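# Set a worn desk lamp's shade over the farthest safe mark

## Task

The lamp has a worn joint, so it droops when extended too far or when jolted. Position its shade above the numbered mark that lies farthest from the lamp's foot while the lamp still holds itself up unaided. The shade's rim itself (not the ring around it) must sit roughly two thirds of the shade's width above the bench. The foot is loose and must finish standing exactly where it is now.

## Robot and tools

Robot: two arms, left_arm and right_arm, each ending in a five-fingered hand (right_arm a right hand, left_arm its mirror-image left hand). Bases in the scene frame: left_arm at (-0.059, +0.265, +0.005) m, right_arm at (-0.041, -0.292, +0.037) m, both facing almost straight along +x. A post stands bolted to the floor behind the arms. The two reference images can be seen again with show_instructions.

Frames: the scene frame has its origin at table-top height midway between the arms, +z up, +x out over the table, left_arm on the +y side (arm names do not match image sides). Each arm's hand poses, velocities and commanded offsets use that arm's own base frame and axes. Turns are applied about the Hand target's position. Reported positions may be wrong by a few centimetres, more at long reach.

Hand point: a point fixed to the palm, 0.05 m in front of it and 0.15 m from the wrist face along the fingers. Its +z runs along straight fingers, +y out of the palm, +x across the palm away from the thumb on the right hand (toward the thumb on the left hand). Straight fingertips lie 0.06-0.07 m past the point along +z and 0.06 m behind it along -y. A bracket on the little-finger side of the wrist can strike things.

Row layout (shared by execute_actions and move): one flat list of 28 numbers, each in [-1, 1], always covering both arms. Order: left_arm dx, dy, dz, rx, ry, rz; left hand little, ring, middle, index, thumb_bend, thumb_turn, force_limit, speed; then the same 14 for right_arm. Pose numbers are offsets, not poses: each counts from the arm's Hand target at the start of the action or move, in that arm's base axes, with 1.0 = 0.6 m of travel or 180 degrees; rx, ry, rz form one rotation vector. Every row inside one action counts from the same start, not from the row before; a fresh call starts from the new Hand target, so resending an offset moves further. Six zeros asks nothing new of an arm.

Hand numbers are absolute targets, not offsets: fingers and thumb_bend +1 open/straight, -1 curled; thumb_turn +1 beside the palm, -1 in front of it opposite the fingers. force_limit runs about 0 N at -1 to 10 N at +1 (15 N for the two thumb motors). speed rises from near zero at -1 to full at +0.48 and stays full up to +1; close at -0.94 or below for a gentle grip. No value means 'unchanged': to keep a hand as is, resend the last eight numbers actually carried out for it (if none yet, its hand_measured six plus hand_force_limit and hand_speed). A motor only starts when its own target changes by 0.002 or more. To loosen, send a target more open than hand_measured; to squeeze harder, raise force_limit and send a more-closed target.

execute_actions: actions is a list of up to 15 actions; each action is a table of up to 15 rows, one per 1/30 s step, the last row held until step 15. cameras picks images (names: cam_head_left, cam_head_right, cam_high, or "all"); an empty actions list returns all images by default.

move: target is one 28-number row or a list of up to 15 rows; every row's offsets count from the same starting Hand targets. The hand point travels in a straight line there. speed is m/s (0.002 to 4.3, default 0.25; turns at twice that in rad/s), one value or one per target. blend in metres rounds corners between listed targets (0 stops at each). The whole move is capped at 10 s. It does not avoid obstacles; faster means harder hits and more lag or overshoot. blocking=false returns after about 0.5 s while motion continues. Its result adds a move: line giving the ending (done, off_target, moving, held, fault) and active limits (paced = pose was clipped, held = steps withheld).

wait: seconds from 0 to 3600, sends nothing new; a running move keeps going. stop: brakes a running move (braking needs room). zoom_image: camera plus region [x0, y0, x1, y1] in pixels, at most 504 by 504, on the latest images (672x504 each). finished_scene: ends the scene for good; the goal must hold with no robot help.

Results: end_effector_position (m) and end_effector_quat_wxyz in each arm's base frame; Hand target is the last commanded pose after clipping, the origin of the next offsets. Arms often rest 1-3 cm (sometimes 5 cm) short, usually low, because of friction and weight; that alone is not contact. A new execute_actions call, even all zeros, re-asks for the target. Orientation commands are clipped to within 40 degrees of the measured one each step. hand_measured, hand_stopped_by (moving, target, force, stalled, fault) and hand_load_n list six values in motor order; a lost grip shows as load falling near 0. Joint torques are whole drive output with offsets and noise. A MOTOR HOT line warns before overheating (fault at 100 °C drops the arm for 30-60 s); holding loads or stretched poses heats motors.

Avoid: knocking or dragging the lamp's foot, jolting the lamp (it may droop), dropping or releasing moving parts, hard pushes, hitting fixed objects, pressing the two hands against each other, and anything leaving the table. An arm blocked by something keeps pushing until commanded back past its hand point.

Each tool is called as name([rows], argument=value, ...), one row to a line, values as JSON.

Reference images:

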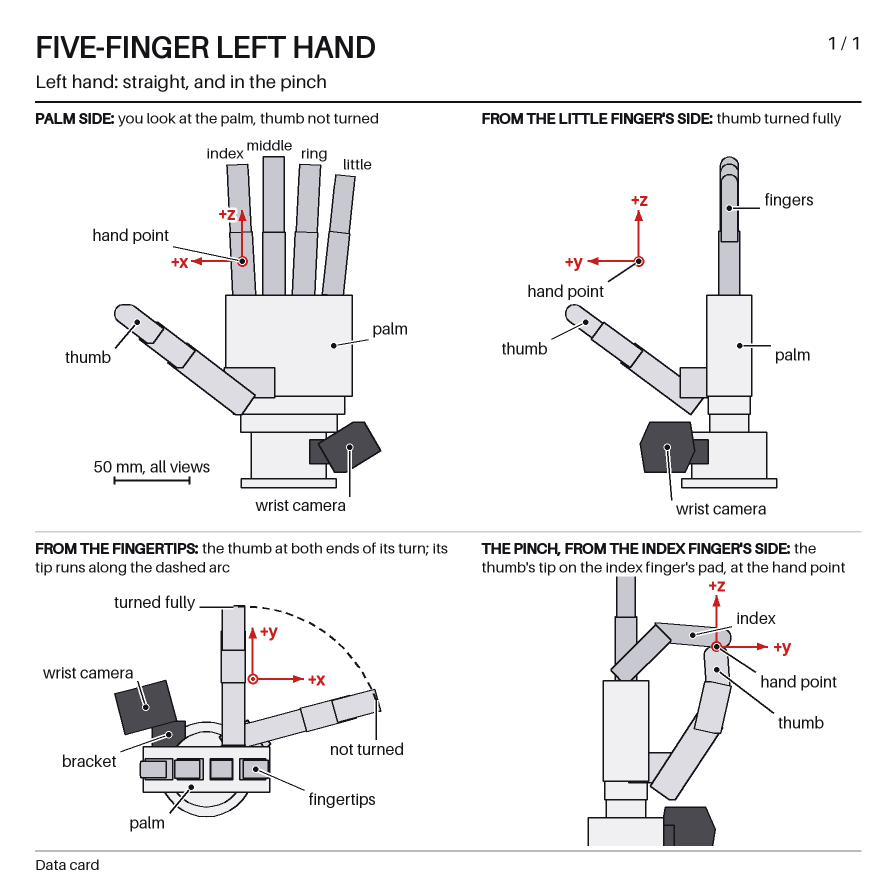

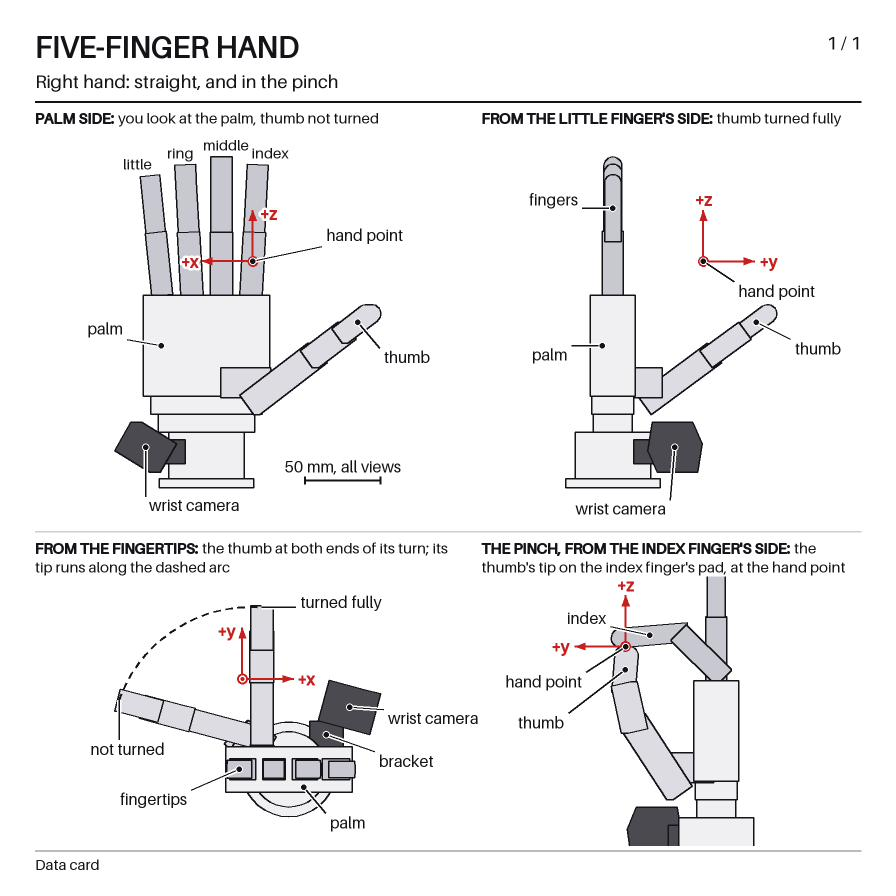

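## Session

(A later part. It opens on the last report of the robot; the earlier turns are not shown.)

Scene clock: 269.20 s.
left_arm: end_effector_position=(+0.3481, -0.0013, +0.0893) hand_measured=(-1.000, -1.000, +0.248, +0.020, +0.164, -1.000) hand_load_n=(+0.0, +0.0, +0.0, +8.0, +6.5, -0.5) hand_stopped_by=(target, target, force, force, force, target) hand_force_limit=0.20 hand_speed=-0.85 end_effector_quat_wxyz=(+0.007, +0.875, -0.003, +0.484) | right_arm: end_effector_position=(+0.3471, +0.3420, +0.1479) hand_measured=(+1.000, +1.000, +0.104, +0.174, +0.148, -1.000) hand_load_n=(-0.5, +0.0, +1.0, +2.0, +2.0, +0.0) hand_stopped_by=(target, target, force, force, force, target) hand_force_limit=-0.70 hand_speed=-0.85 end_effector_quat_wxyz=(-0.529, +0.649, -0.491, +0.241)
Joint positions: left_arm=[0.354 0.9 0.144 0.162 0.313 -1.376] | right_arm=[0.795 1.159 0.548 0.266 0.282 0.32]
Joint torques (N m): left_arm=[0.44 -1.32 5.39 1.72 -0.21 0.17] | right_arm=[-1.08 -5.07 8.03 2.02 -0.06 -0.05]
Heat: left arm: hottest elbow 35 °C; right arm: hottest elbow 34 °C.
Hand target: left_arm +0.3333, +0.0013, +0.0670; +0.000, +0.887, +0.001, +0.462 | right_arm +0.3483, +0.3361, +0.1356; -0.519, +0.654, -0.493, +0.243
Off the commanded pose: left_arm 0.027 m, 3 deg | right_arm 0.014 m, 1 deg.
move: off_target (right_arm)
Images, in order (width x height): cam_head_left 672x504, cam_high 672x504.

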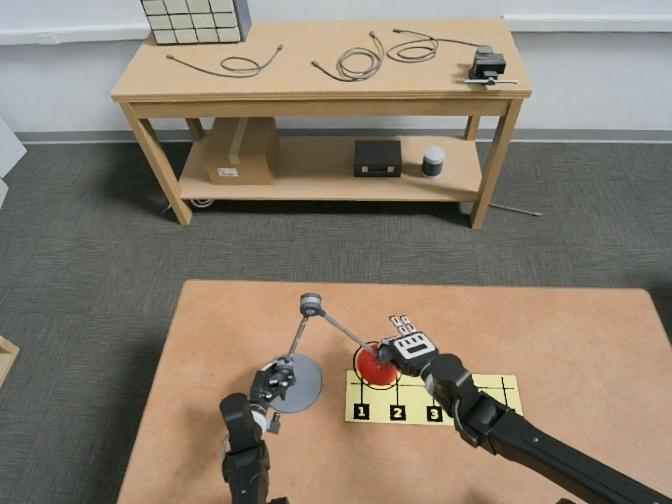

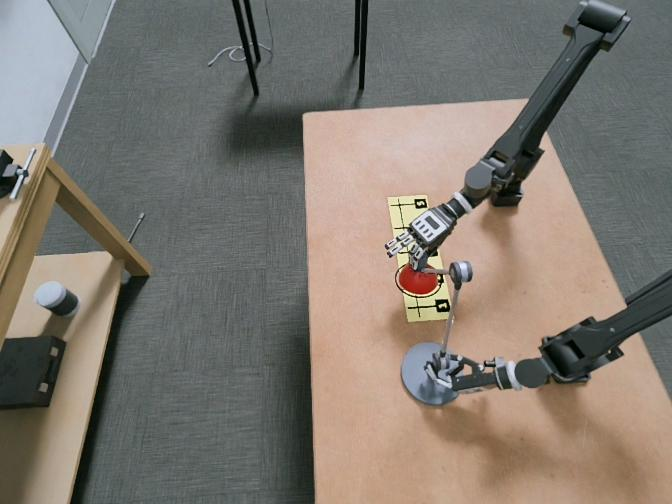

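move(target=[0,0,0,0,0,0,-1,-1,-0.1,-0.2,-0.2,-1,0.2,-0.85,0,0,0,0,0,0,1,1,0.0,0.0,-0.05,-1,0.0,-0.88])

move(target=[0,0,0,0,0,0,-1,-1,-0.1,-0.2,-0.2,-1,0.2,-0.85,0,0,0,0,0,0,1,1,-0.1,-0.1,-0.15,-1,0.5,-0.9])

Scene clock: 270.13 s.
left_arm: end_effector_position=(+0.3481, -0.0013, +0.0893) hand_measured=(-1.000, -1.000, +0.248, +0.020, +0.164, -1.000) hand_load_n=(+0.0, +0.0, +0.0, +7.5, +6.5, -0.5) hand_stopped_by=(target, target, force, force, force, target) hand_force_limit=0.20 hand_speed=-0.85 end_effector_quat_wxyz=(+0.007, +0.875, -0.003, +0.484) | right_arm: end_effector_position=(+0.3486, +0.3398, +0.1470) hand_measured=(+1.000, +1.000, +0.000, +0.166, +0.084, -1.000) hand_load_n=(+0.0, +0.0, +0.5, +7.5, +7.5, -3.5) hand_stopped_by=(target, target, target, force, force, target) hand_force_limit=0.00 hand_speed=-0.88 end_effector_quat_wxyz=(-0.526, +0.650, -0.490, +0.244)
Joint positions: left_arm=[0.354 0.9 0.144 0.162 0.313 -1.376] | right_arm=[0.791 1.16 0.547 0.266 0.284 0.312]
Joint torques (N m): left_arm=[0.15 -1.79 5.33 1.55 -0.22 0.23] | right_arm=[-1.2 -4.95 7.79 2.21 -0.12 -0.05]
Heat: left arm: hottest elbow 35 °C; right arm: hottest elbow 34 °C.
Hand target: left_arm +0.3333, +0.0013, +0.0670; +0.000, +0.887, +0.001, +0.462 | right_arm +0.3482, +0.3363, +0.1356; -0.520, +0.654, -0.493, +0.243
Off the commanded pose: left_arm 0.027 m, 3 deg | right_arm 0.012 m, 1 deg.
move: done

Scene clock: 272.00 s.
left_arm: end_effector_position=(+0.3481, -0.0013, +0.0893) hand_measured=(-1.000, -1.000, +0.248, +0.020, +0.164, -1.000) hand_load_n=(+0.5, +0.0, +0.0, +7.5, +6.5, -0.5) hand_stopped_by=(target, target, force, force, force, target) hand_force_limit=0.20 hand_speed=-0.85 end_effector_quat_wxyz=(+0.007, +0.875, -0.003, +0.484) | right_arm: end_effector_position=(+0.3526, +0.3337, +0.1452) hand_measured=(+1.000, +1.000, -0.100, +0.158, -0.148, -1.000) hand_load_n=(+0.0, +0.0, +0.0, +2.5, +2.5, -2.5) hand_stopped_by=(target, target, target, force, target, target) hand_force_limit=0.50 hand_speed=-0.90 end_effector_quat_wxyz=(-0.522, +0.648, -0.494, +0.252)
Joint positions: left_arm=[0.354 0.9 0.144 0.162 0.313 -1.376] | right_arm=[0.781 1.16 0.544 0.266 0.294 0.307]
Joint torques (N m): left_arm=[0.5 -2.14 5.42 1.48 -0.26 0.21] | right_arm=[-0.56 -4.78 7.92 2.09 -0.42 0.08]
Heat: left arm: hottest elbow 35 °C; right arm: hottest elbow 34 °C.
Hand target: left_arm +0.3333, +0.0013, +0.0670; +0.000, +0.887, +0.001, +0.462 | right_arm +0.3482, +0.3363, +0.1357; -0.520, +0.654, -0.493, +0.243
Off the commanded pose: left_arm 0.027 m, 3 deg | right_arm 0.011 m, 1 deg.
move: done

move([
  [0,0,0,0,0,0,-1,-1,-0.1,-0.2,-0.2,-1,0.2,-0.85,0,0,0.003,0,0,0,1,1,0.42,0.42,1,-1,-0.5,-0.3],
  [0,0,0,0,0,0,-1,-1,-0.1,-0.2,-0.2,-1,0.2,-0.85,-0.010,0.042,0.012,0,0,0,1,1,0.42,0.42,1,-1,-0.5,-0.3],
], speed=0.06, cameras=["cam_high","cam_head_left"])

zoom_image(camera="cam_high", region=[385, 230, 505, 340])

zoom_image(camera="cam_head_left", region=[290, 290, 430, 410])

Scene clock: 275.00 s.
left_arm: end_effector_position=(+0.3481, -0.0013, +0.0893) hand_measured=(-1.000, -1.000, +0.248, +0.020, +0.164, -1.000) hand_load_n=(+0.0, +0.0, +0.0, +8.0, +6.5, -0.5) hand_stopped_by=(target, target, force, force, force, target) hand_force_limit=0.20 hand_speed=-0.85 end_effector_quat_wxyz=(+0.007, +0.875, -0.003, +0.484) | right_arm: end_effector_position=(+0.3424, +0.3481, +0.1415) hand_measured=(+1.000, +1.000, +0.420, +0.420, +1.000, -1.000) hand_load_n=(+0.0, +0.0, +0.5, +0.5, +0.0, +0.0) hand_stopped_by=(target, target, target, target, target, target) hand_force_limit=-0.50 hand_speed=-0.30 end_effector_quat_wxyz=(-0.521, +0.648, -0.497, +0.250)
Joint positions: left_arm=[0.354 0.9 0.144 0.162 0.313 -1.376] | right_arm=[0.834 1.178 0.55 0.266 0.342 0.333]
Joint torques (N m): left_arm=[1.03 -2.26 5.46 1.51 -0.26 0.23] | right_arm=[-0.03 -4.89 11.56 1.32 0.08 0.06]
Heat: left arm: hottest elbow 35 °C; right arm: hottest elbow 34 °C.
Hand target: left_arm +0.3333, +0.0013, +0.0670; +0.000, +0.887, +0.001, +0.462 | right_arm +0.3423, +0.3614, +0.1428; -0.520, +0.654, -0.493, +0.243
Off the commanded pose: left_arm 0.027 m, 3 deg | right_arm 0.013 m, 1 deg.
move: off_target (right_arm)
Images, in order (width x height): cam_head_left 672x504, cam_high 672x504.

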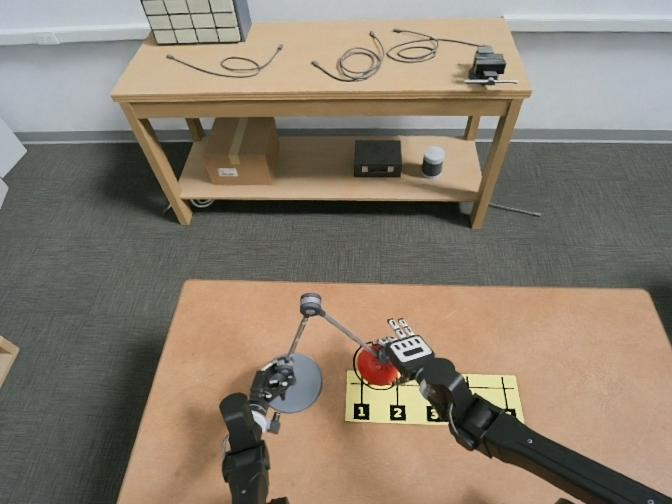

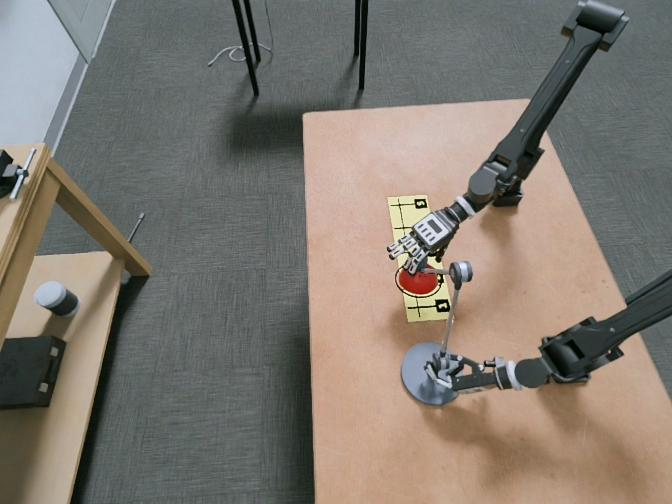

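Scaled by 4.200 from the camera's image (finer frame: 960x720).

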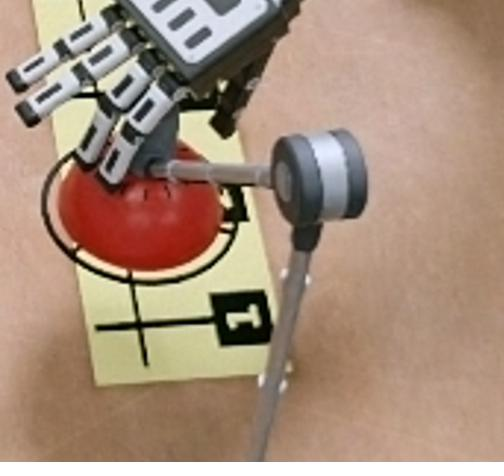

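Scaled by 3.600 from the camera's image (finer frame: 960x720).

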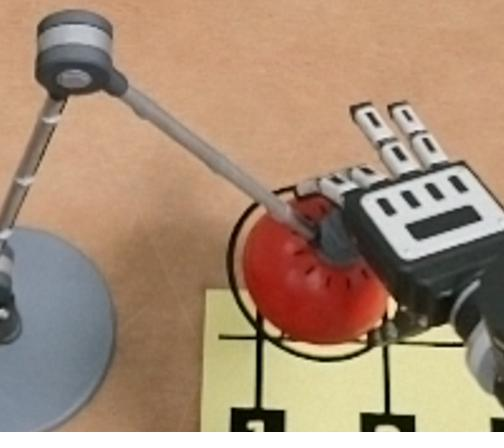

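move([
  [0,0,0,0,0,0,-1,-1,-0.1,-0.2,-0.2,-1,0.2,-0.85,-0.002,0.009,0.014,0,0,0,1,1,0.40,0.40,0.9,-1,-0.5,-0.3],
  [0,0,0,0,0,0,-1,-1,-0.1,-0.2,-0.2,-1,0.2,-0.85,-0.002,0.009,0.014,0,0,0,1,1,0.1,0.1,0.05,-1,-0.7,-0.85],
], speed=0.06, cameras=["cam_high","cam_head_left"])

zoom_image(camera="cam_high", region=[385, 230, 505, 340])

Scene clock: 279.50 s.
left_arm: end_effector_position=(+0.3481, -0.0013, +0.0893) hand_measured=(-1.000, -1.000, +0.248, +0.020, +0.164, -1.000) hand_load_n=(+0.0, +0.0, +0.0, +8.0, +6.5, -0.5) hand_stopped_by=(target, target, force, force, force, target) hand_force_limit=0.20 hand_speed=-0.85 end_effector_quat_wxyz=(+0.007, +0.875, -0.003, +0.484) | right_arm: end_effector_position=(+0.3423, +0.3544, +0.1479) hand_measured=(+1.000, +1.000, +0.152, +0.124, +0.214, -1.000) hand_load_n=(+0.0, +0.0, +1.5, +2.5, +2.0, +0.0) hand_stopped_by=(target, target, force, force, force, target) hand_force_limit=-0.70 hand_speed=-0.85 end_effector_quat_wxyz=(-0.520, +0.648, -0.497, +0.249)
Joint positions: left_arm=[0.354 0.9 0.144 0.162 0.313 -1.376] | right_arm=[0.848 1.178 0.573 0.239 0.356 0.339]
Joint torques (N m): left_arm=[0.32 -1.55 5.15 1.7 -0.27 0.25] | right_arm=[0.79 -6.07 11.63 1.16 0.05 0.1]
Heat: left arm: hottest elbow 34 °C; right arm: hottest elbow 35 °C.
Hand target: left_arm +0.3333, +0.0013, +0.0670; +0.000, +0.887, +0.001, +0.462 | right_arm +0.3411, +0.3668, +0.1511; -0.519, +0.654, -0.493, +0.243
Off the commanded pose: left_arm 0.027 m, 3 deg | right_arm 0.013 m, 1 deg.
move: off_target (right_arm); target 2's new numbers were sent with right_arm's hand 0.016 m and 1 deg from that target
Images, in order (width x height): cam_head_left 672x504, cam_high 672x504.

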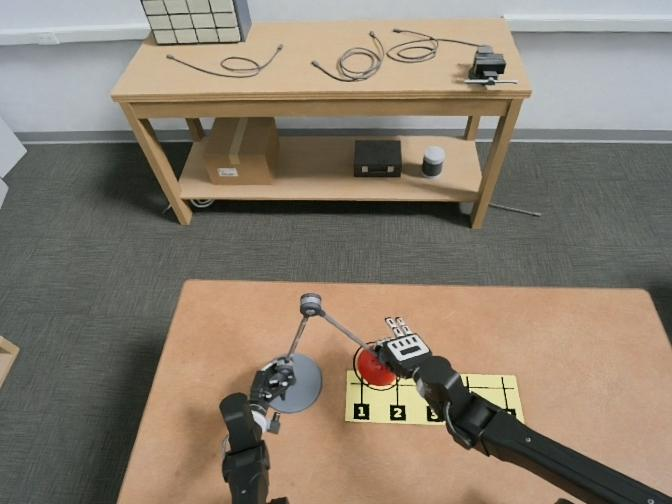

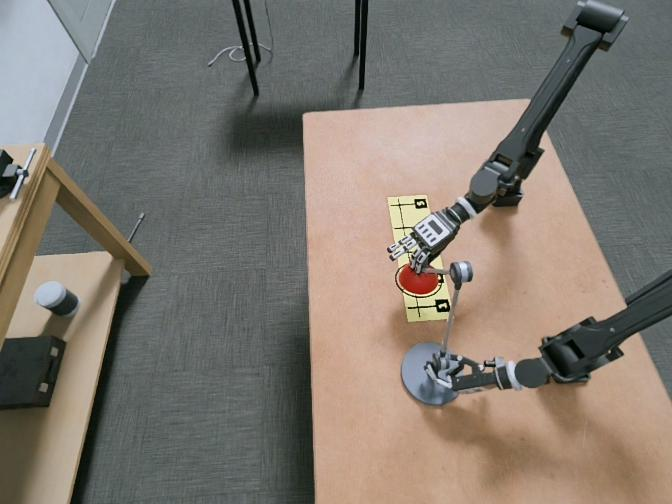

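Scaled by 4.200 from the camera's image (finer frame: 960x720).

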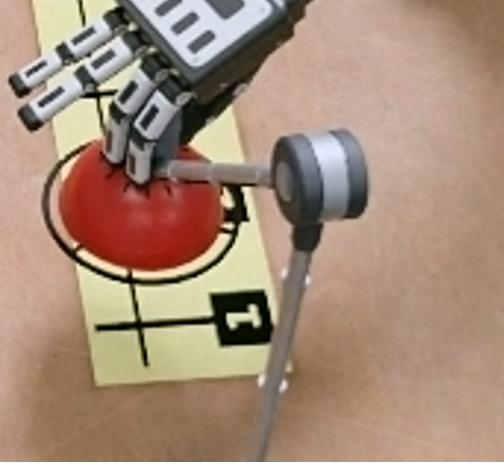

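move(target=[0,0,0,0,0,0,-1,-1,-0.1,-0.2,-0.2,-1,0.2,-0.85,0,0,0,0,0,0,1,1,0.0,0.0,-0.05,-1,0.0,-0.88])

move(target=[0,0,0,0,0,0,-1,-1,-0.1,-0.2,-0.2,-1,0.2,-0.85,0,0,0,0,0,0,1,1,-0.1,-0.1,-0.15,-1,0.5,-0.9])

Scene clock: 281.27 s.
left_arm: end_effector_position=(+0.3481, -0.0013, +0.0893) hand_measured=(-1.000, -1.000, +0.248, +0.020, +0.164, -1.000) hand_load_n=(+0.0, +0.0, +0.0, +7.5, +6.5, -0.5) hand_stopped_by=(target, target, force, force, force, target) hand_force_limit=0.20 hand_speed=-0.85 end_effector_quat_wxyz=(+0.007, +0.875, -0.003, +0.484) | right_arm: end_effector_position=(+0.3423, +0.3546, +0.1480) hand_measured=(+1.000, +1.000, +0.142, +0.104, +0.202, -1.000) hand_load_n=(+0.0, +0.0, +4.0, +8.5, +8.0, +0.0) hand_stopped_by=(target, target, force, force, force, target) hand_force_limit=0.00 hand_speed=-0.88 end_effector_quat_wxyz=(-0.520, +0.647, -0.499, +0.249)
Joint positions: left_arm=[0.354 0.9 0.144 0.162 0.313 -1.376] | right_arm=[0.848 1.178 0.573 0.239 0.356 0.343]
Joint torques (N m): left_arm=[0.32 -1.61 5.39 1.55 -0.21 0.24] | right_arm=[0.26 -5.6 11.52 1.32 -0.04 -0.02]
Heat: left arm: hottest elbow 34 °C; right arm: hottest elbow 35 °C.
Hand target: left_arm +0.3333, +0.0013, +0.0670; +0.000, +0.887, +0.001, +0.462 | right_arm +0.3410, +0.3668, +0.1511; -0.520, +0.654, -0.493, +0.243
Off the commanded pose: left_arm 0.027 m, 3 deg | right_arm 0.013 m, 1 deg.
move: done

Scene clock: 281.77 s.
left_arm: end_effector_position=(+0.3481, -0.0013, +0.0893) hand_measured=(-1.000, -1.000, +0.248, +0.020, +0.164, -1.000) hand_load_n=(+0.0, +0.5, +0.0, +7.5, +6.0, -0.5) hand_stopped_by=(target, target, force, force, force, target) hand_force_limit=0.20 hand_speed=-0.85 end_effector_quat_wxyz=(+0.007, +0.875, -0.003, +0.484) | right_arm: end_effector_position=(+0.3423, +0.3546, +0.1480) hand_measured=(+1.000, +1.000, +0.136, +0.104, +0.194, -1.000) hand_load_n=(+0.0, +0.0, +7.5, +8.0, +11.0, +0.0) hand_stopped_by=(target, target, force, force, force, target) hand_force_limit=0.50 hand_speed=-0.90 end_effector_quat_wxyz=(-0.520, +0.647, -0.499, +0.249)
Joint positions: left_arm=[0.354 0.9 0.144 0.162 0.313 -1.376] | right_arm=[0.848 1.178 0.573 0.239 0.356 0.343]
Joint torques (N m): left_arm=[0.85 -1.61 5.41 1.55 -0.21 0.23] | right_arm=[0.85 -5.3 11.51 1.2 -0.02 0]
Heat: left arm: hottest elbow 34 °C; right arm: hottest elbow 35 °C.
Hand target: left_arm +0.3333, +0.0013, +0.0670; +0.000, +0.887, +0.001, +0.462 | right_arm +0.3410, +0.3668, +0.1511; -0.520, +0.654, -0.493, +0.243
Off the commanded pose: left_arm 0.027 m, 3 deg | right_arm 0.013 m, 1 deg.
move: done

move(target=[0,0,0,0,0,0,-1,-1,-0.1,-0.2,-0.2,-1,0.2,-0.85,-0.015,-0.083,0.02,0,0,0,1,1,-0.1,-0.1,-0.15,-1,0.5,-0.9], speed=0.04, cameras=["cam_high","cam_head_left"])

zoom_image(camera="cam_high", region=[385, 230, 505, 410])

Scene clock: 283.77 s.
left_arm: end_effector_position=(+0.3468, -0.0024, +0.0892) hand_measured=(-1.000, -1.000, +0.248, +0.020, +0.164, -1.000) hand_load_n=(+0.0, +0.0, +0.0, +5.5, +6.5, -0.5) hand_stopped_by=(target, target, force, force, force, target) hand_force_limit=0.20 hand_speed=-0.85 end_effector_quat_wxyz=(+0.008, +0.875, -0.005, +0.485) | right_arm: end_effector_position=(+0.3297, +0.3303, +0.1614) hand_measured=(+1.000, +1.000, +0.136, +0.106, +0.196, -1.000) hand_load_n=(+0.0, +0.0, +3.0, +17.5, +12.0, +4.5) hand_stopped_by=(target, target, force, force, force, target) hand_force_limit=0.50 hand_speed=-0.90 end_effector_quat_wxyz=(-0.523, +0.654, -0.495, +0.231)
Joint positions: left_arm=[0.355 0.895 0.141 0.162 0.317 -1.374] | right_arm=[0.798 1.061 0.539 0.156 0.271 0.335]
Joint torques (N m): left_arm=[0.91 -0.91 5.59 1.55 -0.37 0.19] | right_arm=[-2.26 -6.95 8.34 1.29 0.11 -0.18]
Heat: left arm: hottest elbow 34 °C; right arm: hottest elbow 35 °C.
Hand target: left_arm +0.3333, +0.0012, +0.0671; +0.000, +0.887, +0.000, +0.462 | right_arm +0.3320, +0.3170, +0.1632; -0.520, +0.654, -0.493, +0.243
Off the commanded pose: left_arm 0.026 m, 3 deg | right_arm 0.014 m, 1 deg.
move: off_target (right_arm)
Images, in order (width x height): cam_head_left 672x504, cam_high 672x504.

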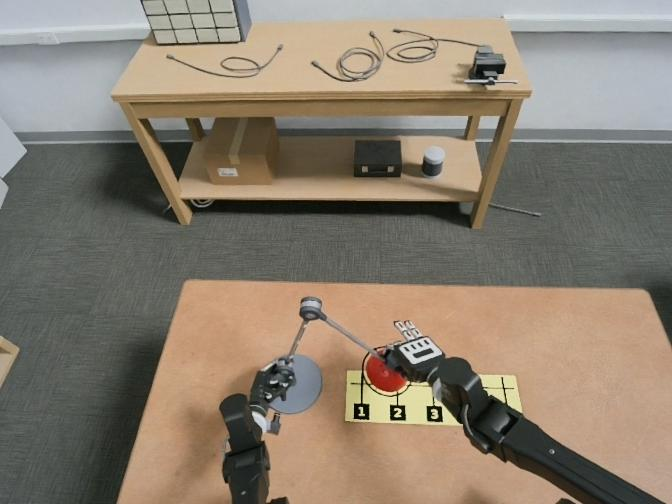

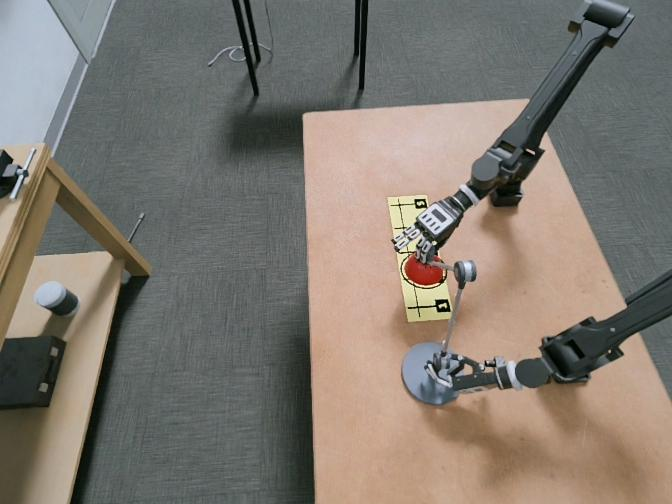

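Scaled by 2.800 from the camera's image (finer frame: 960x720).

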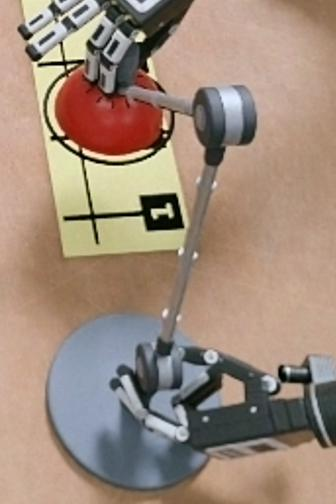

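move([
  [0,0,0,0,0,0,-1,-1,-0.1,-0.2,-0.2,-1,0.2,-0.85,0,0.030,0,0,0,0,1,1,-0.1,-0.1,-0.15,-1,0.5,-0.9],
  [0,0,0,0,0,0,-1,-1,-0.1,-0.2,-0.2,-1,0.2,-0.85,0,0.030,0,0,0,0,1,1,0.3,0.3,0.5,-1,0.5,-0.7],
  [0,0,0,0,0,0,-1,-1,-0.1,-0.2,-0.2,-1,0.2,-0.85,0,0.030,0,0,0,0,1,1,0.6,0.6,1,-1,0.5,0],
], speed=0.05)

Scene clock: 291.97 s.
left_arm: end_effector_position=(+0.3468, -0.0024, +0.0892) hand_measured=(-1.000, -1.000, +0.248, +0.020, +0.164, -1.000) hand_load_n=(+0.0, +0.0, +0.0, +5.5, +6.0, -0.5) hand_stopped_by=(target, target, force, force, force, target) hand_force_limit=0.20 hand_speed=-0.85 end_effector_quat_wxyz=(+0.008, +0.875, -0.005, +0.485) | right_arm: end_effector_position=(+0.3305, +0.3292, +0.1608) hand_measured=(+1.000, +1.000, +0.600, +0.600, +1.000, -1.000) hand_load_n=(+0.0, +0.0, +0.0, +0.0, +0.0, +0.0) hand_stopped_by=(target, target, target, target, target, target) hand_force_limit=0.50 hand_speed=0.00 end_effector_quat_wxyz=(-0.519, +0.651, -0.498, +0.242)
Joint positions: left_arm=[0.355 0.895 0.141 0.162 0.317 -1.374] | right_arm=[0.811 1.063 0.539 0.156 0.309 0.333]
Joint torques (N m): left_arm=[0.62 -1.44 5.57 1.52 -0.34 0.19] | right_arm=[0.21 -3.25 10.76 1.88 0.14 -0.01]
Heat: left arm: hottest elbow 34 °C; right arm: hottest elbow 35 °C.
Hand target: left_arm +0.3333, +0.0012, +0.0671; +0.000, +0.887, +0.000, +0.462 | right_arm +0.3320, +0.3350, +0.1632; -0.520, +0.654, -0.493, +0.243
Off the commanded pose: left_arm 0.026 m, 3 deg | right_arm 0.006 m, 1 deg.
move: done

move([
  [0,0,0,0,0,0,-1,-1,-0.1,-0.2,-0.2,-1,0.2,-0.85,0,0,0.13,0,0,0,1,1,1,1,1,-1,0.5,0],
  [0,0,0,0,0,0,-1,-1,-0.1,-0.2,-0.2,-1,0.2,-0.85,-0.133,-0.03,0.167,0,0,-0.05,1,1,1,1,1,-1,0.5,0],
  [0,0,0,0,0,0,-1,-1,-0.1,-0.2,-0.2,-1,0.2,-0.85,-0.18,0.193,0.16,0,0,-0.155,1,1,1,1,1,-1,0.5,0],
], speed=0.15, blend=[0.01,0.02,0], cameras=["all"])

Scene clock: 295.73 s.
left_arm: end_effector_position=(+0.3468, -0.0024, +0.0892) hand_measured=(-1.000, -1.000, +0.248, +0.020, +0.164, -1.000) hand_load_n=(+0.0, +0.0, +0.0, +5.5, +6.0, -0.5) hand_stopped_by=(target, target, force, force, force, target) hand_force_limit=0.20 hand_speed=-0.85 end_effector_quat_wxyz=(+0.008, +0.875, -0.005, +0.485) | right_arm: end_effector_position=(+0.2268, +0.4356, +0.2481) hand_measured=(+1.000, +1.000, +1.000, +1.000, +1.000, -1.000) hand_load_n=(+0.0, +0.0, +0.0, +0.0, +0.0, +0.0) hand_stopped_by=(target, target, target, target, target, target) hand_force_limit=0.50 hand_speed=0.00 end_effector_quat_wxyz=(+0.438, -0.519, +0.635, -0.368)
Joint positions: left_arm=[0.355 0.895 0.141 0.162 0.317 -1.374] | right_arm=[1.416 1.34 1.128 -0.992 1.193 1.367]
Joint torques (N m): left_arm=[0.44 -1.2 5.52 1.35 -0.39 0.2] | right_arm=[0.21 -7.53 13.42 0.17 0.81 0.09]
Heat: left arm: hottest elbow 34 °C; right arm: hottest elbow 35 °C.
Hand target: left_arm +0.3333, +0.0012, +0.0671; +0.000, +0.887, +0.000, +0.462 | right_arm +0.2240, +0.4509, +0.2591; +0.446, -0.516, +0.636, -0.361
Off the commanded pose: left_arm 0.026 m, 3 deg | right_arm 0.019 m, 1 deg.
move: off_target (right_arm)

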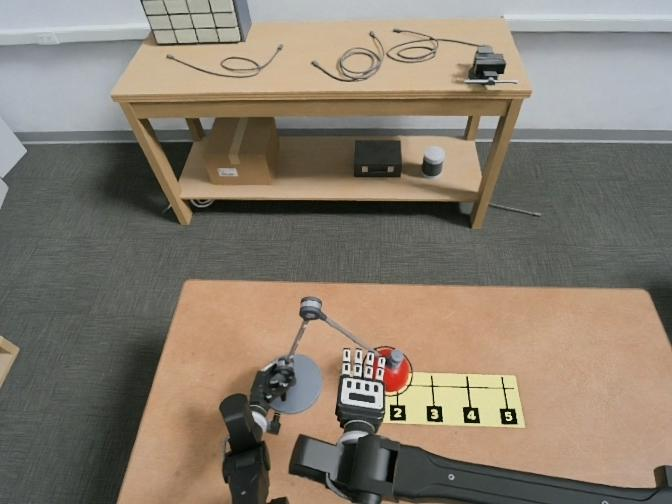

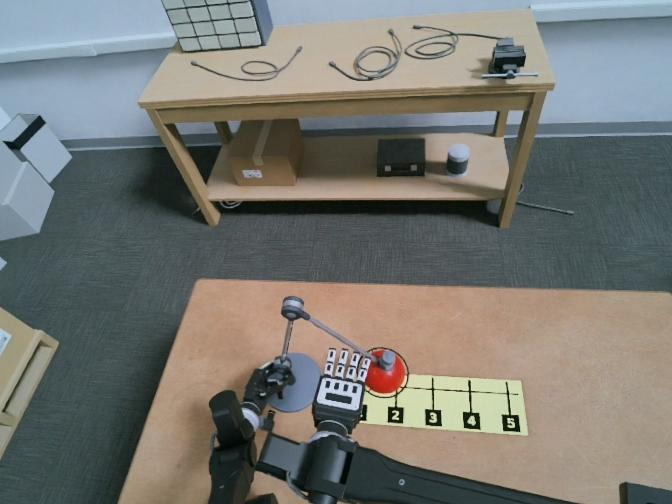

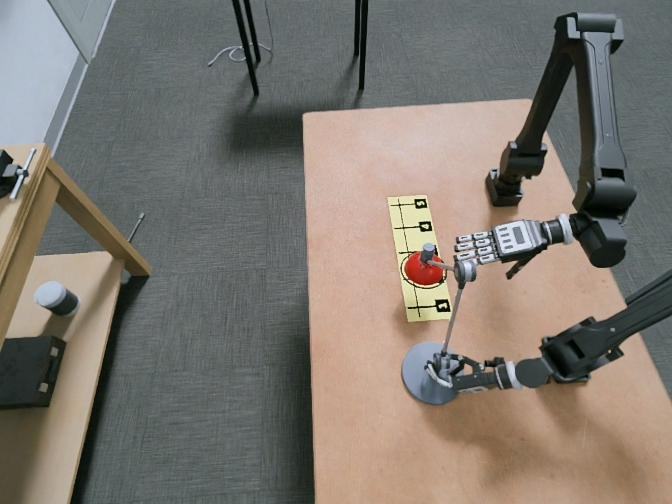

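zoom_image(camera="cam_head_left", region=[290, 290, 430, 410])

zoom_image(camera="cam_high", region=[385, 220, 525, 400])

Scaled by 3.600 from the camera's image (finer frame: 960x720).

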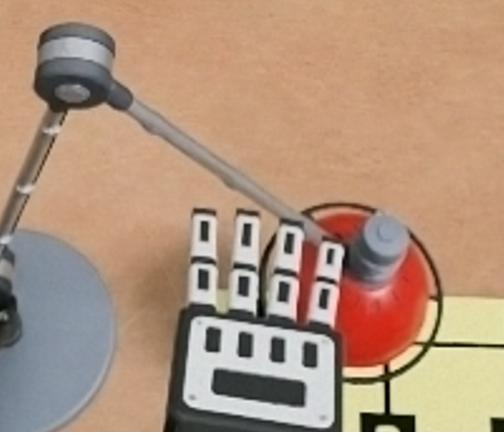

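Scaled by 2.800 from the camera's image (finer frame: 960x720).

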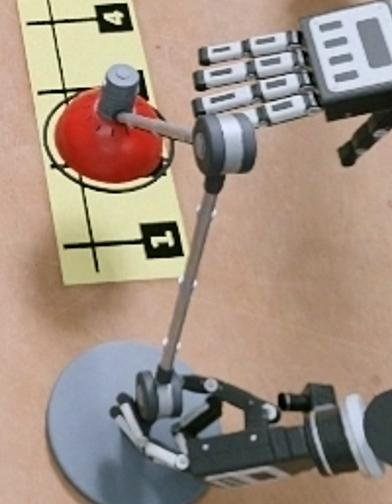

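move([
  [0,0,0,0,0,0,-1,-1,-0.1,-0.2,-0.2,-1,0.2,-0.85,-0.03,0.04,0,0,0,0,1,1,1,1,1,-1,0.5,0],
  [0,0,0,0,0,0,-1,-1,-0.1,-0.2,-0.2,-1,0.2,-0.85,-0.03,0.04,-0.21,0,0,0,1,1,1,1,1,-1,0.5,0],
], speed=0.12, blend=[0.01,0], cameras=["cam_high","cam_head_left"])

zoom_image(camera="cam_high", region=[385, 220, 525, 400])

Scene clock: 298.70 s.
left_arm: end_effector_position=(+0.3468, -0.0024, +0.0892) hand_measured=(-1.000, -1.000, +0.248, +0.020, +0.164, -1.000) hand_load_n=(+0.0, +0.0, +0.0, +5.0, +6.0, -1.0) hand_stopped_by=(target, target, force, force, force, target) hand_force_limit=0.20 hand_speed=-0.85 end_effector_quat_wxyz=(+0.008, +0.875, -0.005, +0.485) | right_arm: end_effector_position=(+0.2094, +0.4742, +0.1443) hand_measured=(+1.000, +1.000, +1.000, +1.000, +1.000, -1.000) hand_load_n=(+0.0, +0.0, +0.0, +0.0, +0.0, +0.0) hand_stopped_by=(target, target, target, target, target, target) hand_force_limit=0.50 hand_speed=0.00 end_effector_quat_wxyz=(+0.448, -0.511, +0.640, -0.359)
Joint positions: left_arm=[0.355 0.895 0.141 0.162 0.317 -1.374] | right_arm=[1.469 1.538 1.046 -0.81 1.209 1.507]
Joint torques (N m): left_arm=[0.62 -0.97 5.55 1.35 -0.39 0.2] | right_arm=[0.56 -9.99 7.31 1.13 0.8 0.03]
Heat: left arm: hottest elbow 34 °C; right arm: hottest elbow 35 °C.
Hand target: left_arm +0.3333, +0.0012, +0.0671; +0.000, +0.887, +0.000, +0.462 | right_arm +0.2060, +0.4748, +0.1331; +0.446, -0.516, +0.636, -0.361
Off the commanded pose: left_arm 0.026 m, 3 deg | right_arm 0.012 m, 1 deg.
move: off_target (right_arm)
Images, in order (width x height): cam_head_left 672x504, cam_high 672x504.

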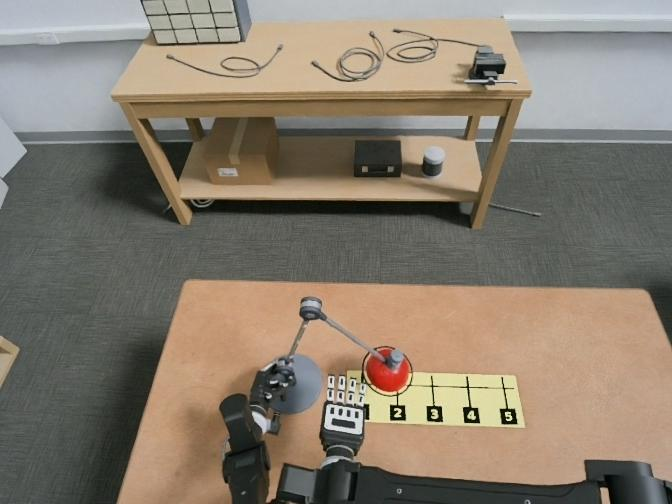

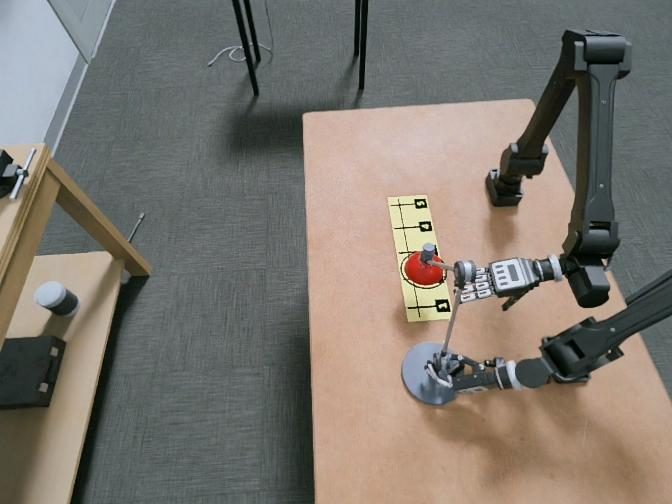

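Scaled by 2.800 from the camera's image (finer frame: 960x720).

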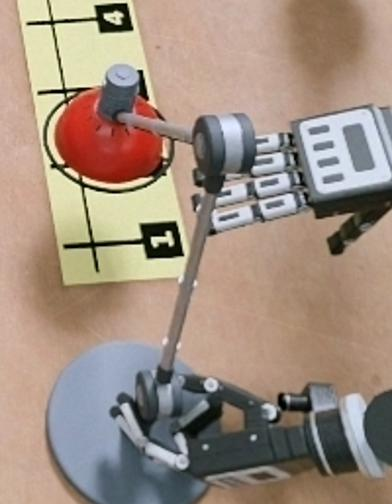

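move([
  [0,0,0,0,0,0,-1,-1,-0.1,-0.2,-0.2,-1,0.2,-0.85,0.18,-0.02,-0.03,0,0,0,1,1,1,1,0.6,-1,0.5,0],
], speed=0.1, cameras=["cam_high","cam_head_left"])

zoom_image(camera="cam_high", region=[385, 220, 525, 400])

zoom_image(camera="cam_head_left", region=[270, 290, 430, 430])

Scene clock: 301.17 s.
left_arm: end_effector_position=(+0.3468, -0.0024, +0.0892) hand_measured=(-1.000, -1.000, +0.248, +0.020, +0.164, -1.000) hand_load_n=(+0.0, +0.0, +0.0, +5.0, +6.0, -0.5) hand_stopped_by=(target, target, force, force, force, target) hand_force_limit=0.20 hand_speed=-0.85 end_effector_quat_wxyz=(+0.008, +0.875, -0.005, +0.485) | right_arm: end_effector_position=(+0.3116, +0.4674, +0.1322) hand_measured=(+1.000, +1.000, +1.000, +1.000, +0.600, -1.000) hand_load_n=(-0.5, +0.0, +0.0, +0.0, +0.0, +0.0) hand_stopped_by=(target, target, target, target, target, target) hand_force_limit=0.50 hand_speed=0.00 end_effector_quat_wxyz=(+0.456, -0.509, +0.638, -0.354)
Joint positions: left_arm=[0.355 0.895 0.141 0.162 0.317 -1.374] | right_arm=[1.238 1.538 0.948 -0.218 1.091 0.985]
Joint torques (N m): left_arm=[0.09 -1.26 5.59 1.68 -0.35 0.18] | right_arm=[-0.85 -10.05 7.39 1.77 0.44 -0.06]
Heat: left arm: hottest elbow 34 °C; right arm: hottest elbow 35 °C.
Hand target: left_arm +0.3333, +0.0012, +0.0671; +0.000, +0.887, +0.000, +0.462 | right_arm +0.3141, +0.4627, +0.1151; +0.446, -0.516, +0.636, -0.361
Off the commanded pose: left_arm 0.026 m, 3 deg | right_arm 0.018 m, 2 deg.
move: off_target (right_arm)
Images, in order (width x height): cam_head_left 672x504, cam_high 672x504.

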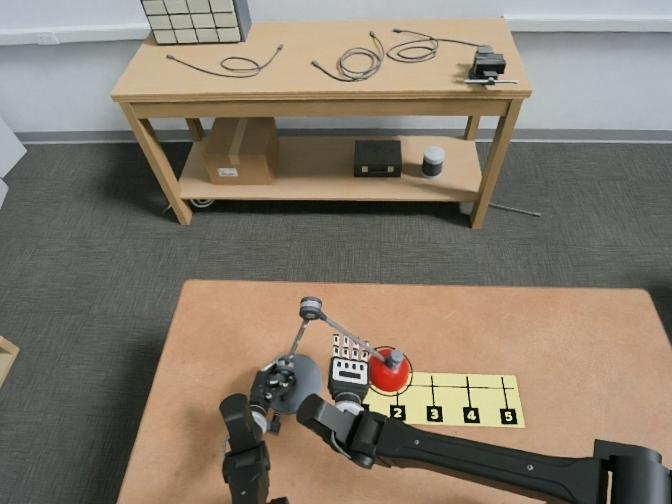

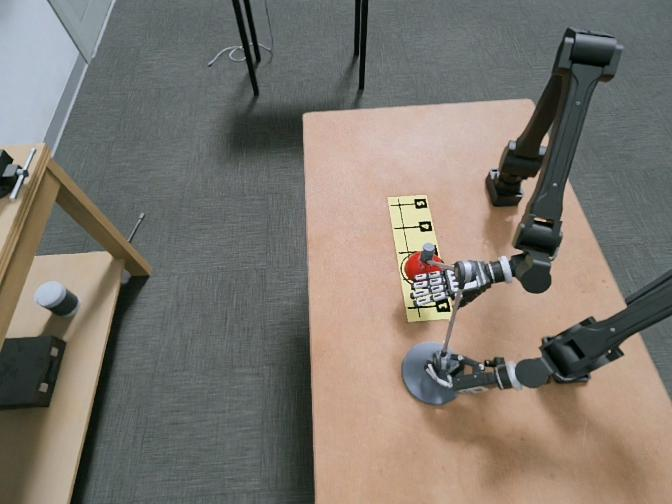

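Scaled by 2.800 from the camera's image (finer frame: 960x720).

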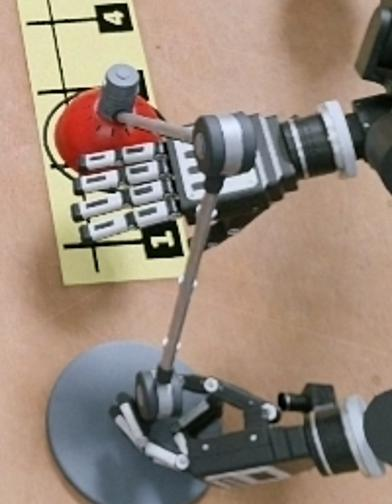

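Scaled by 3.150 from the camera's image (finer frame: 960x720).

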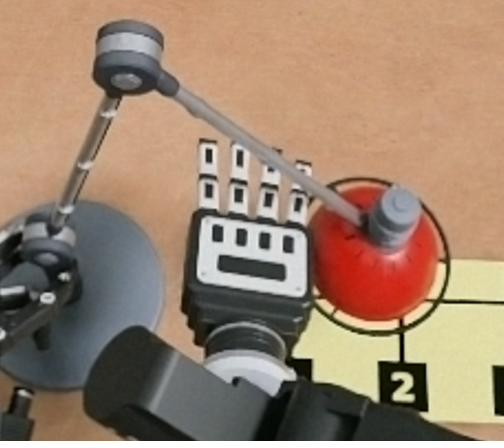

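move([
  [0,0,0,0,0,0,-1,-1,-0.1,-0.2,-0.2,-1,0.2,-0.85,0.165,0.005,0.015,0,0,0,1,1,1,1,0.6,-1,0.5,0],
], speed=0.1, cameras=["cam_high","cam_head_left"])

zoom_image(camera="cam_high", region=[385, 220, 525, 400])

zoom_image(camera="cam_head_left", region=[270, 290, 430, 430])

Scene clock: 303.20 s.
left_arm: end_effector_position=(+0.3466, -0.0025, +0.0888) hand_measured=(-1.000, -1.000, +0.248, +0.020, +0.164, -1.000) hand_load_n=(+0.0, +0.0, +0.0, +6.0, +6.5, +0.0) hand_stopped_by=(target, target, force, force, force, target) hand_force_limit=0.20 hand_speed=-0.85 end_effector_quat_wxyz=(+0.008, +0.875, -0.005, +0.484) | right_arm: end_effector_position=(+0.3861, +0.4632, +0.1088) hand_measured=(+1.000, +1.000, +1.000, +1.000, +0.600, -1.000) hand_load_n=(+0.5, +0.0, +0.0, +0.0, +0.0, +0.0) hand_stopped_by=(target, target, target, target, target, target) hand_force_limit=0.50 hand_speed=0.00 end_effector_quat_wxyz=(+0.437, -0.536, +0.629, -0.354)
Joint positions: left_arm=[0.355 0.895 0.14 0.162 0.317 -1.374] | right_arm=[1.075 1.627 0.986 -0.029 0.938 0.755]
Joint torques (N m): left_arm=[0.32 -1.44 5.52 1.55 -0.36 0.21] | right_arm=[-2.2 -11.81 12.18 1.74 0.8 -0.08]
Heat: left arm: hottest elbow 34 °C; right arm: hottest elbow 35 °C.
Hand target: left_arm +0.3332, +0.0012, +0.0669; +0.000, +0.887, +0.000, +0.462 | right_arm +0.4131, +0.4658, +0.1241; +0.446, -0.516, +0.636, -0.361
Off the commanded pose: left_arm 0.026 m, 3 deg | right_arm 0.031 m, 3 deg.
move: off_target (right_arm)
Images, in order (width x height): cam_head_left 672x504, cam_high 672x504.

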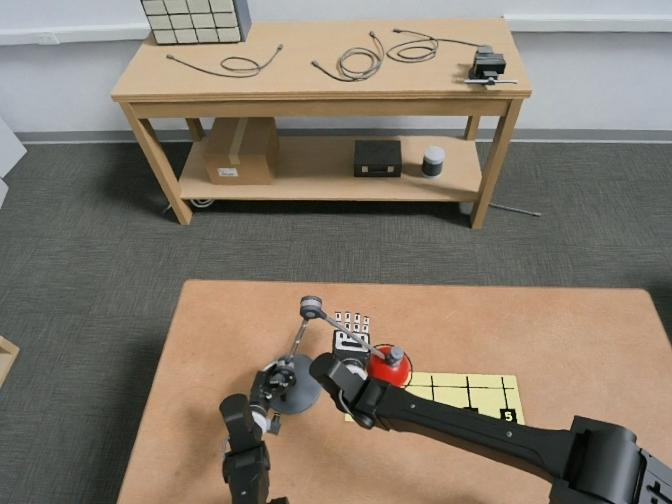

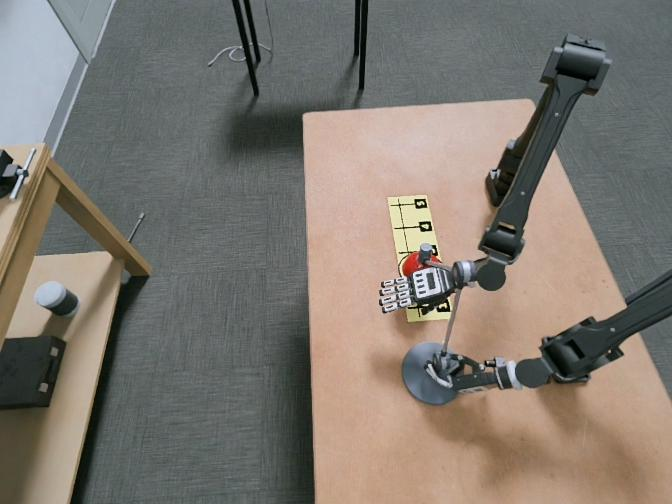

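Scaled by 2.800 from the camera's image (finer frame: 960x720).

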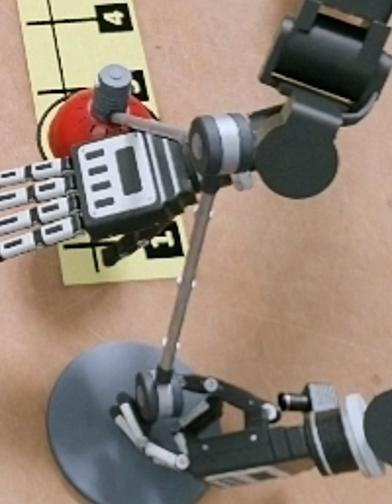

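Scaled by 3.150 from the camera's image (finer frame: 960x720).

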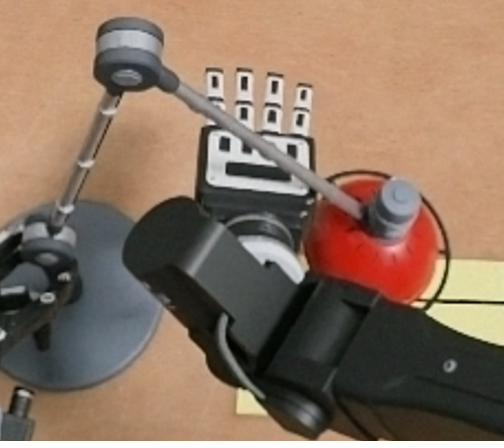

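move([
  [0,0,0,0,0,0,-1,-1,-0.1,-0.2,-0.2,-1,0.2,-0.85,0.01,0.0,0.05,0,0,0,1,1,1,1,0.6,-1,0.5,0],
], speed=0.08, cameras=["all"])

zoom_image(camera="cam_high", region=[385, 220, 525, 400])

zoom_image(camera="cam_head_left", region=[270, 290, 430, 430])

Scene clock: 304.67 s.
left_arm: end_effector_position=(+0.3466, -0.0025, +0.0888) hand_measured=(-1.000, -1.000, +0.248, +0.020, +0.164, -1.000) hand_load_n=(+0.0, +0.0, +0.0, +5.5, +6.5, +0.0) hand_stopped_by=(target, target, force, force, force, target) hand_force_limit=0.20 hand_speed=-0.85 end_effector_quat_wxyz=(+0.008, +0.875, -0.005, +0.484) | right_arm: end_effector_position=(+0.3876, +0.4666, +0.1129) hand_measured=(+1.000, +1.000, +1.000, +1.000, +0.600, -1.000) hand_load_n=(+0.0, +0.0, +0.0, +0.0, +0.0, +0.0) hand_stopped_by=(target, target, target, target, target, target) hand_force_limit=0.50 hand_speed=0.00 end_effector_quat_wxyz=(+0.430, -0.545, +0.628, -0.352)
Joint positions: left_arm=[0.355 0.895 0.14 0.162 0.317 -1.374] | right_arm=[1.072 1.627 1.012 -0.073 0.925 0.75]
Joint torques (N m): left_arm=[1.03 -0.97 5.52 1.61 -0.36 0.23] | right_arm=[-3.66 -15.33 13.79 0.92 0.94 -0.2]
Heat: left arm: hottest elbow 34 °C; right arm: hottest elbow 35 °C.
Hand target: left_arm +0.3332, +0.0012, +0.0669; +0.000, +0.887, +0.000, +0.462 | right_arm +0.4191, +0.4658, +0.1541; +0.446, -0.516, +0.636, -0.361
Off the commanded pose: left_arm 0.026 m, 3 deg | right_arm 0.052 m, 4 deg.
move: off_target (right_arm)

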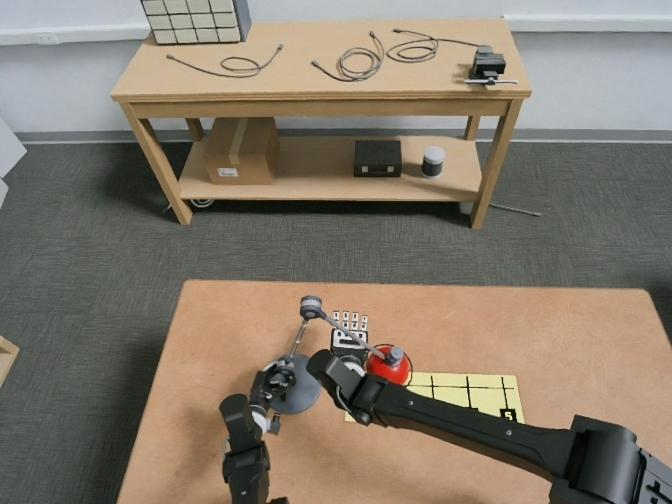

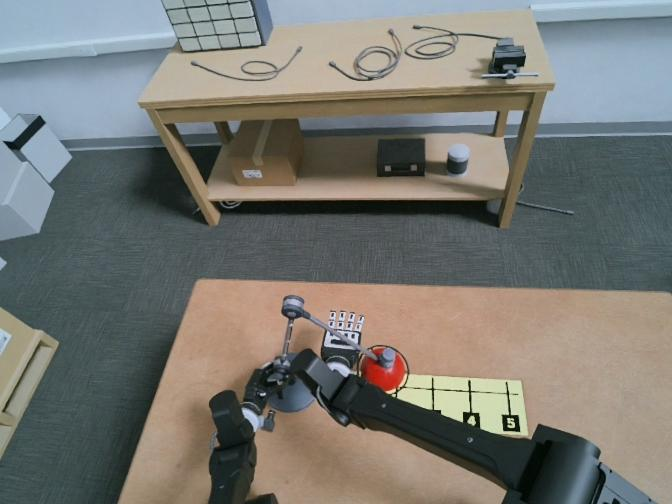

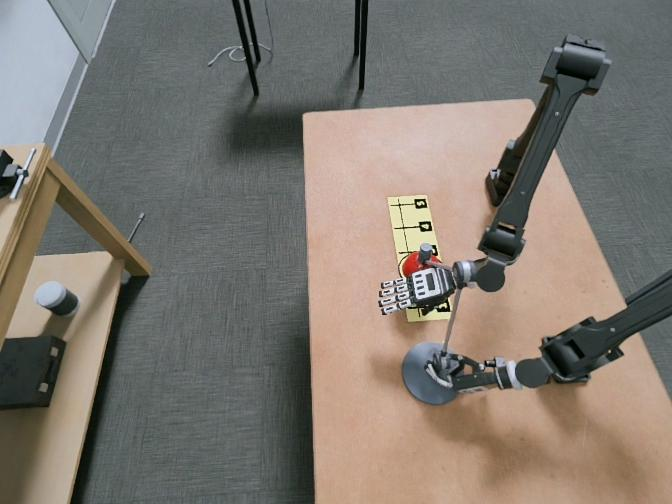

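Scaled by 2.800 from the camera's image (finer frame: 960x720).

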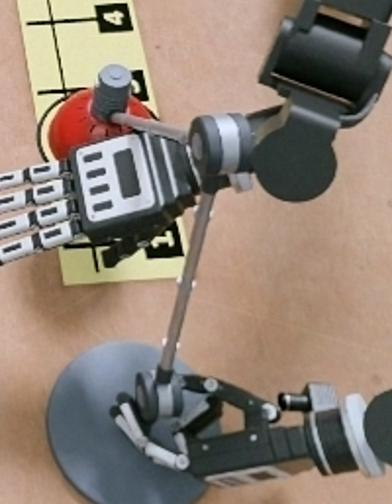

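Scaled by 3.150 from the camera's image (finer frame: 960x720).

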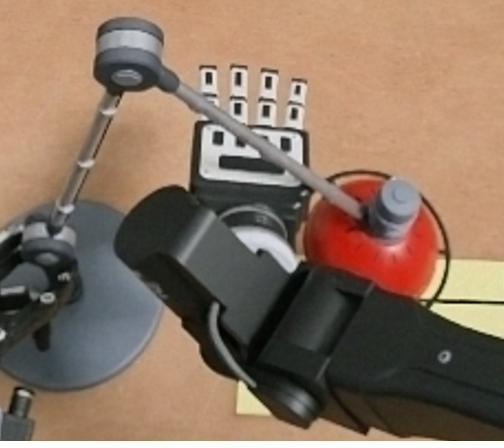

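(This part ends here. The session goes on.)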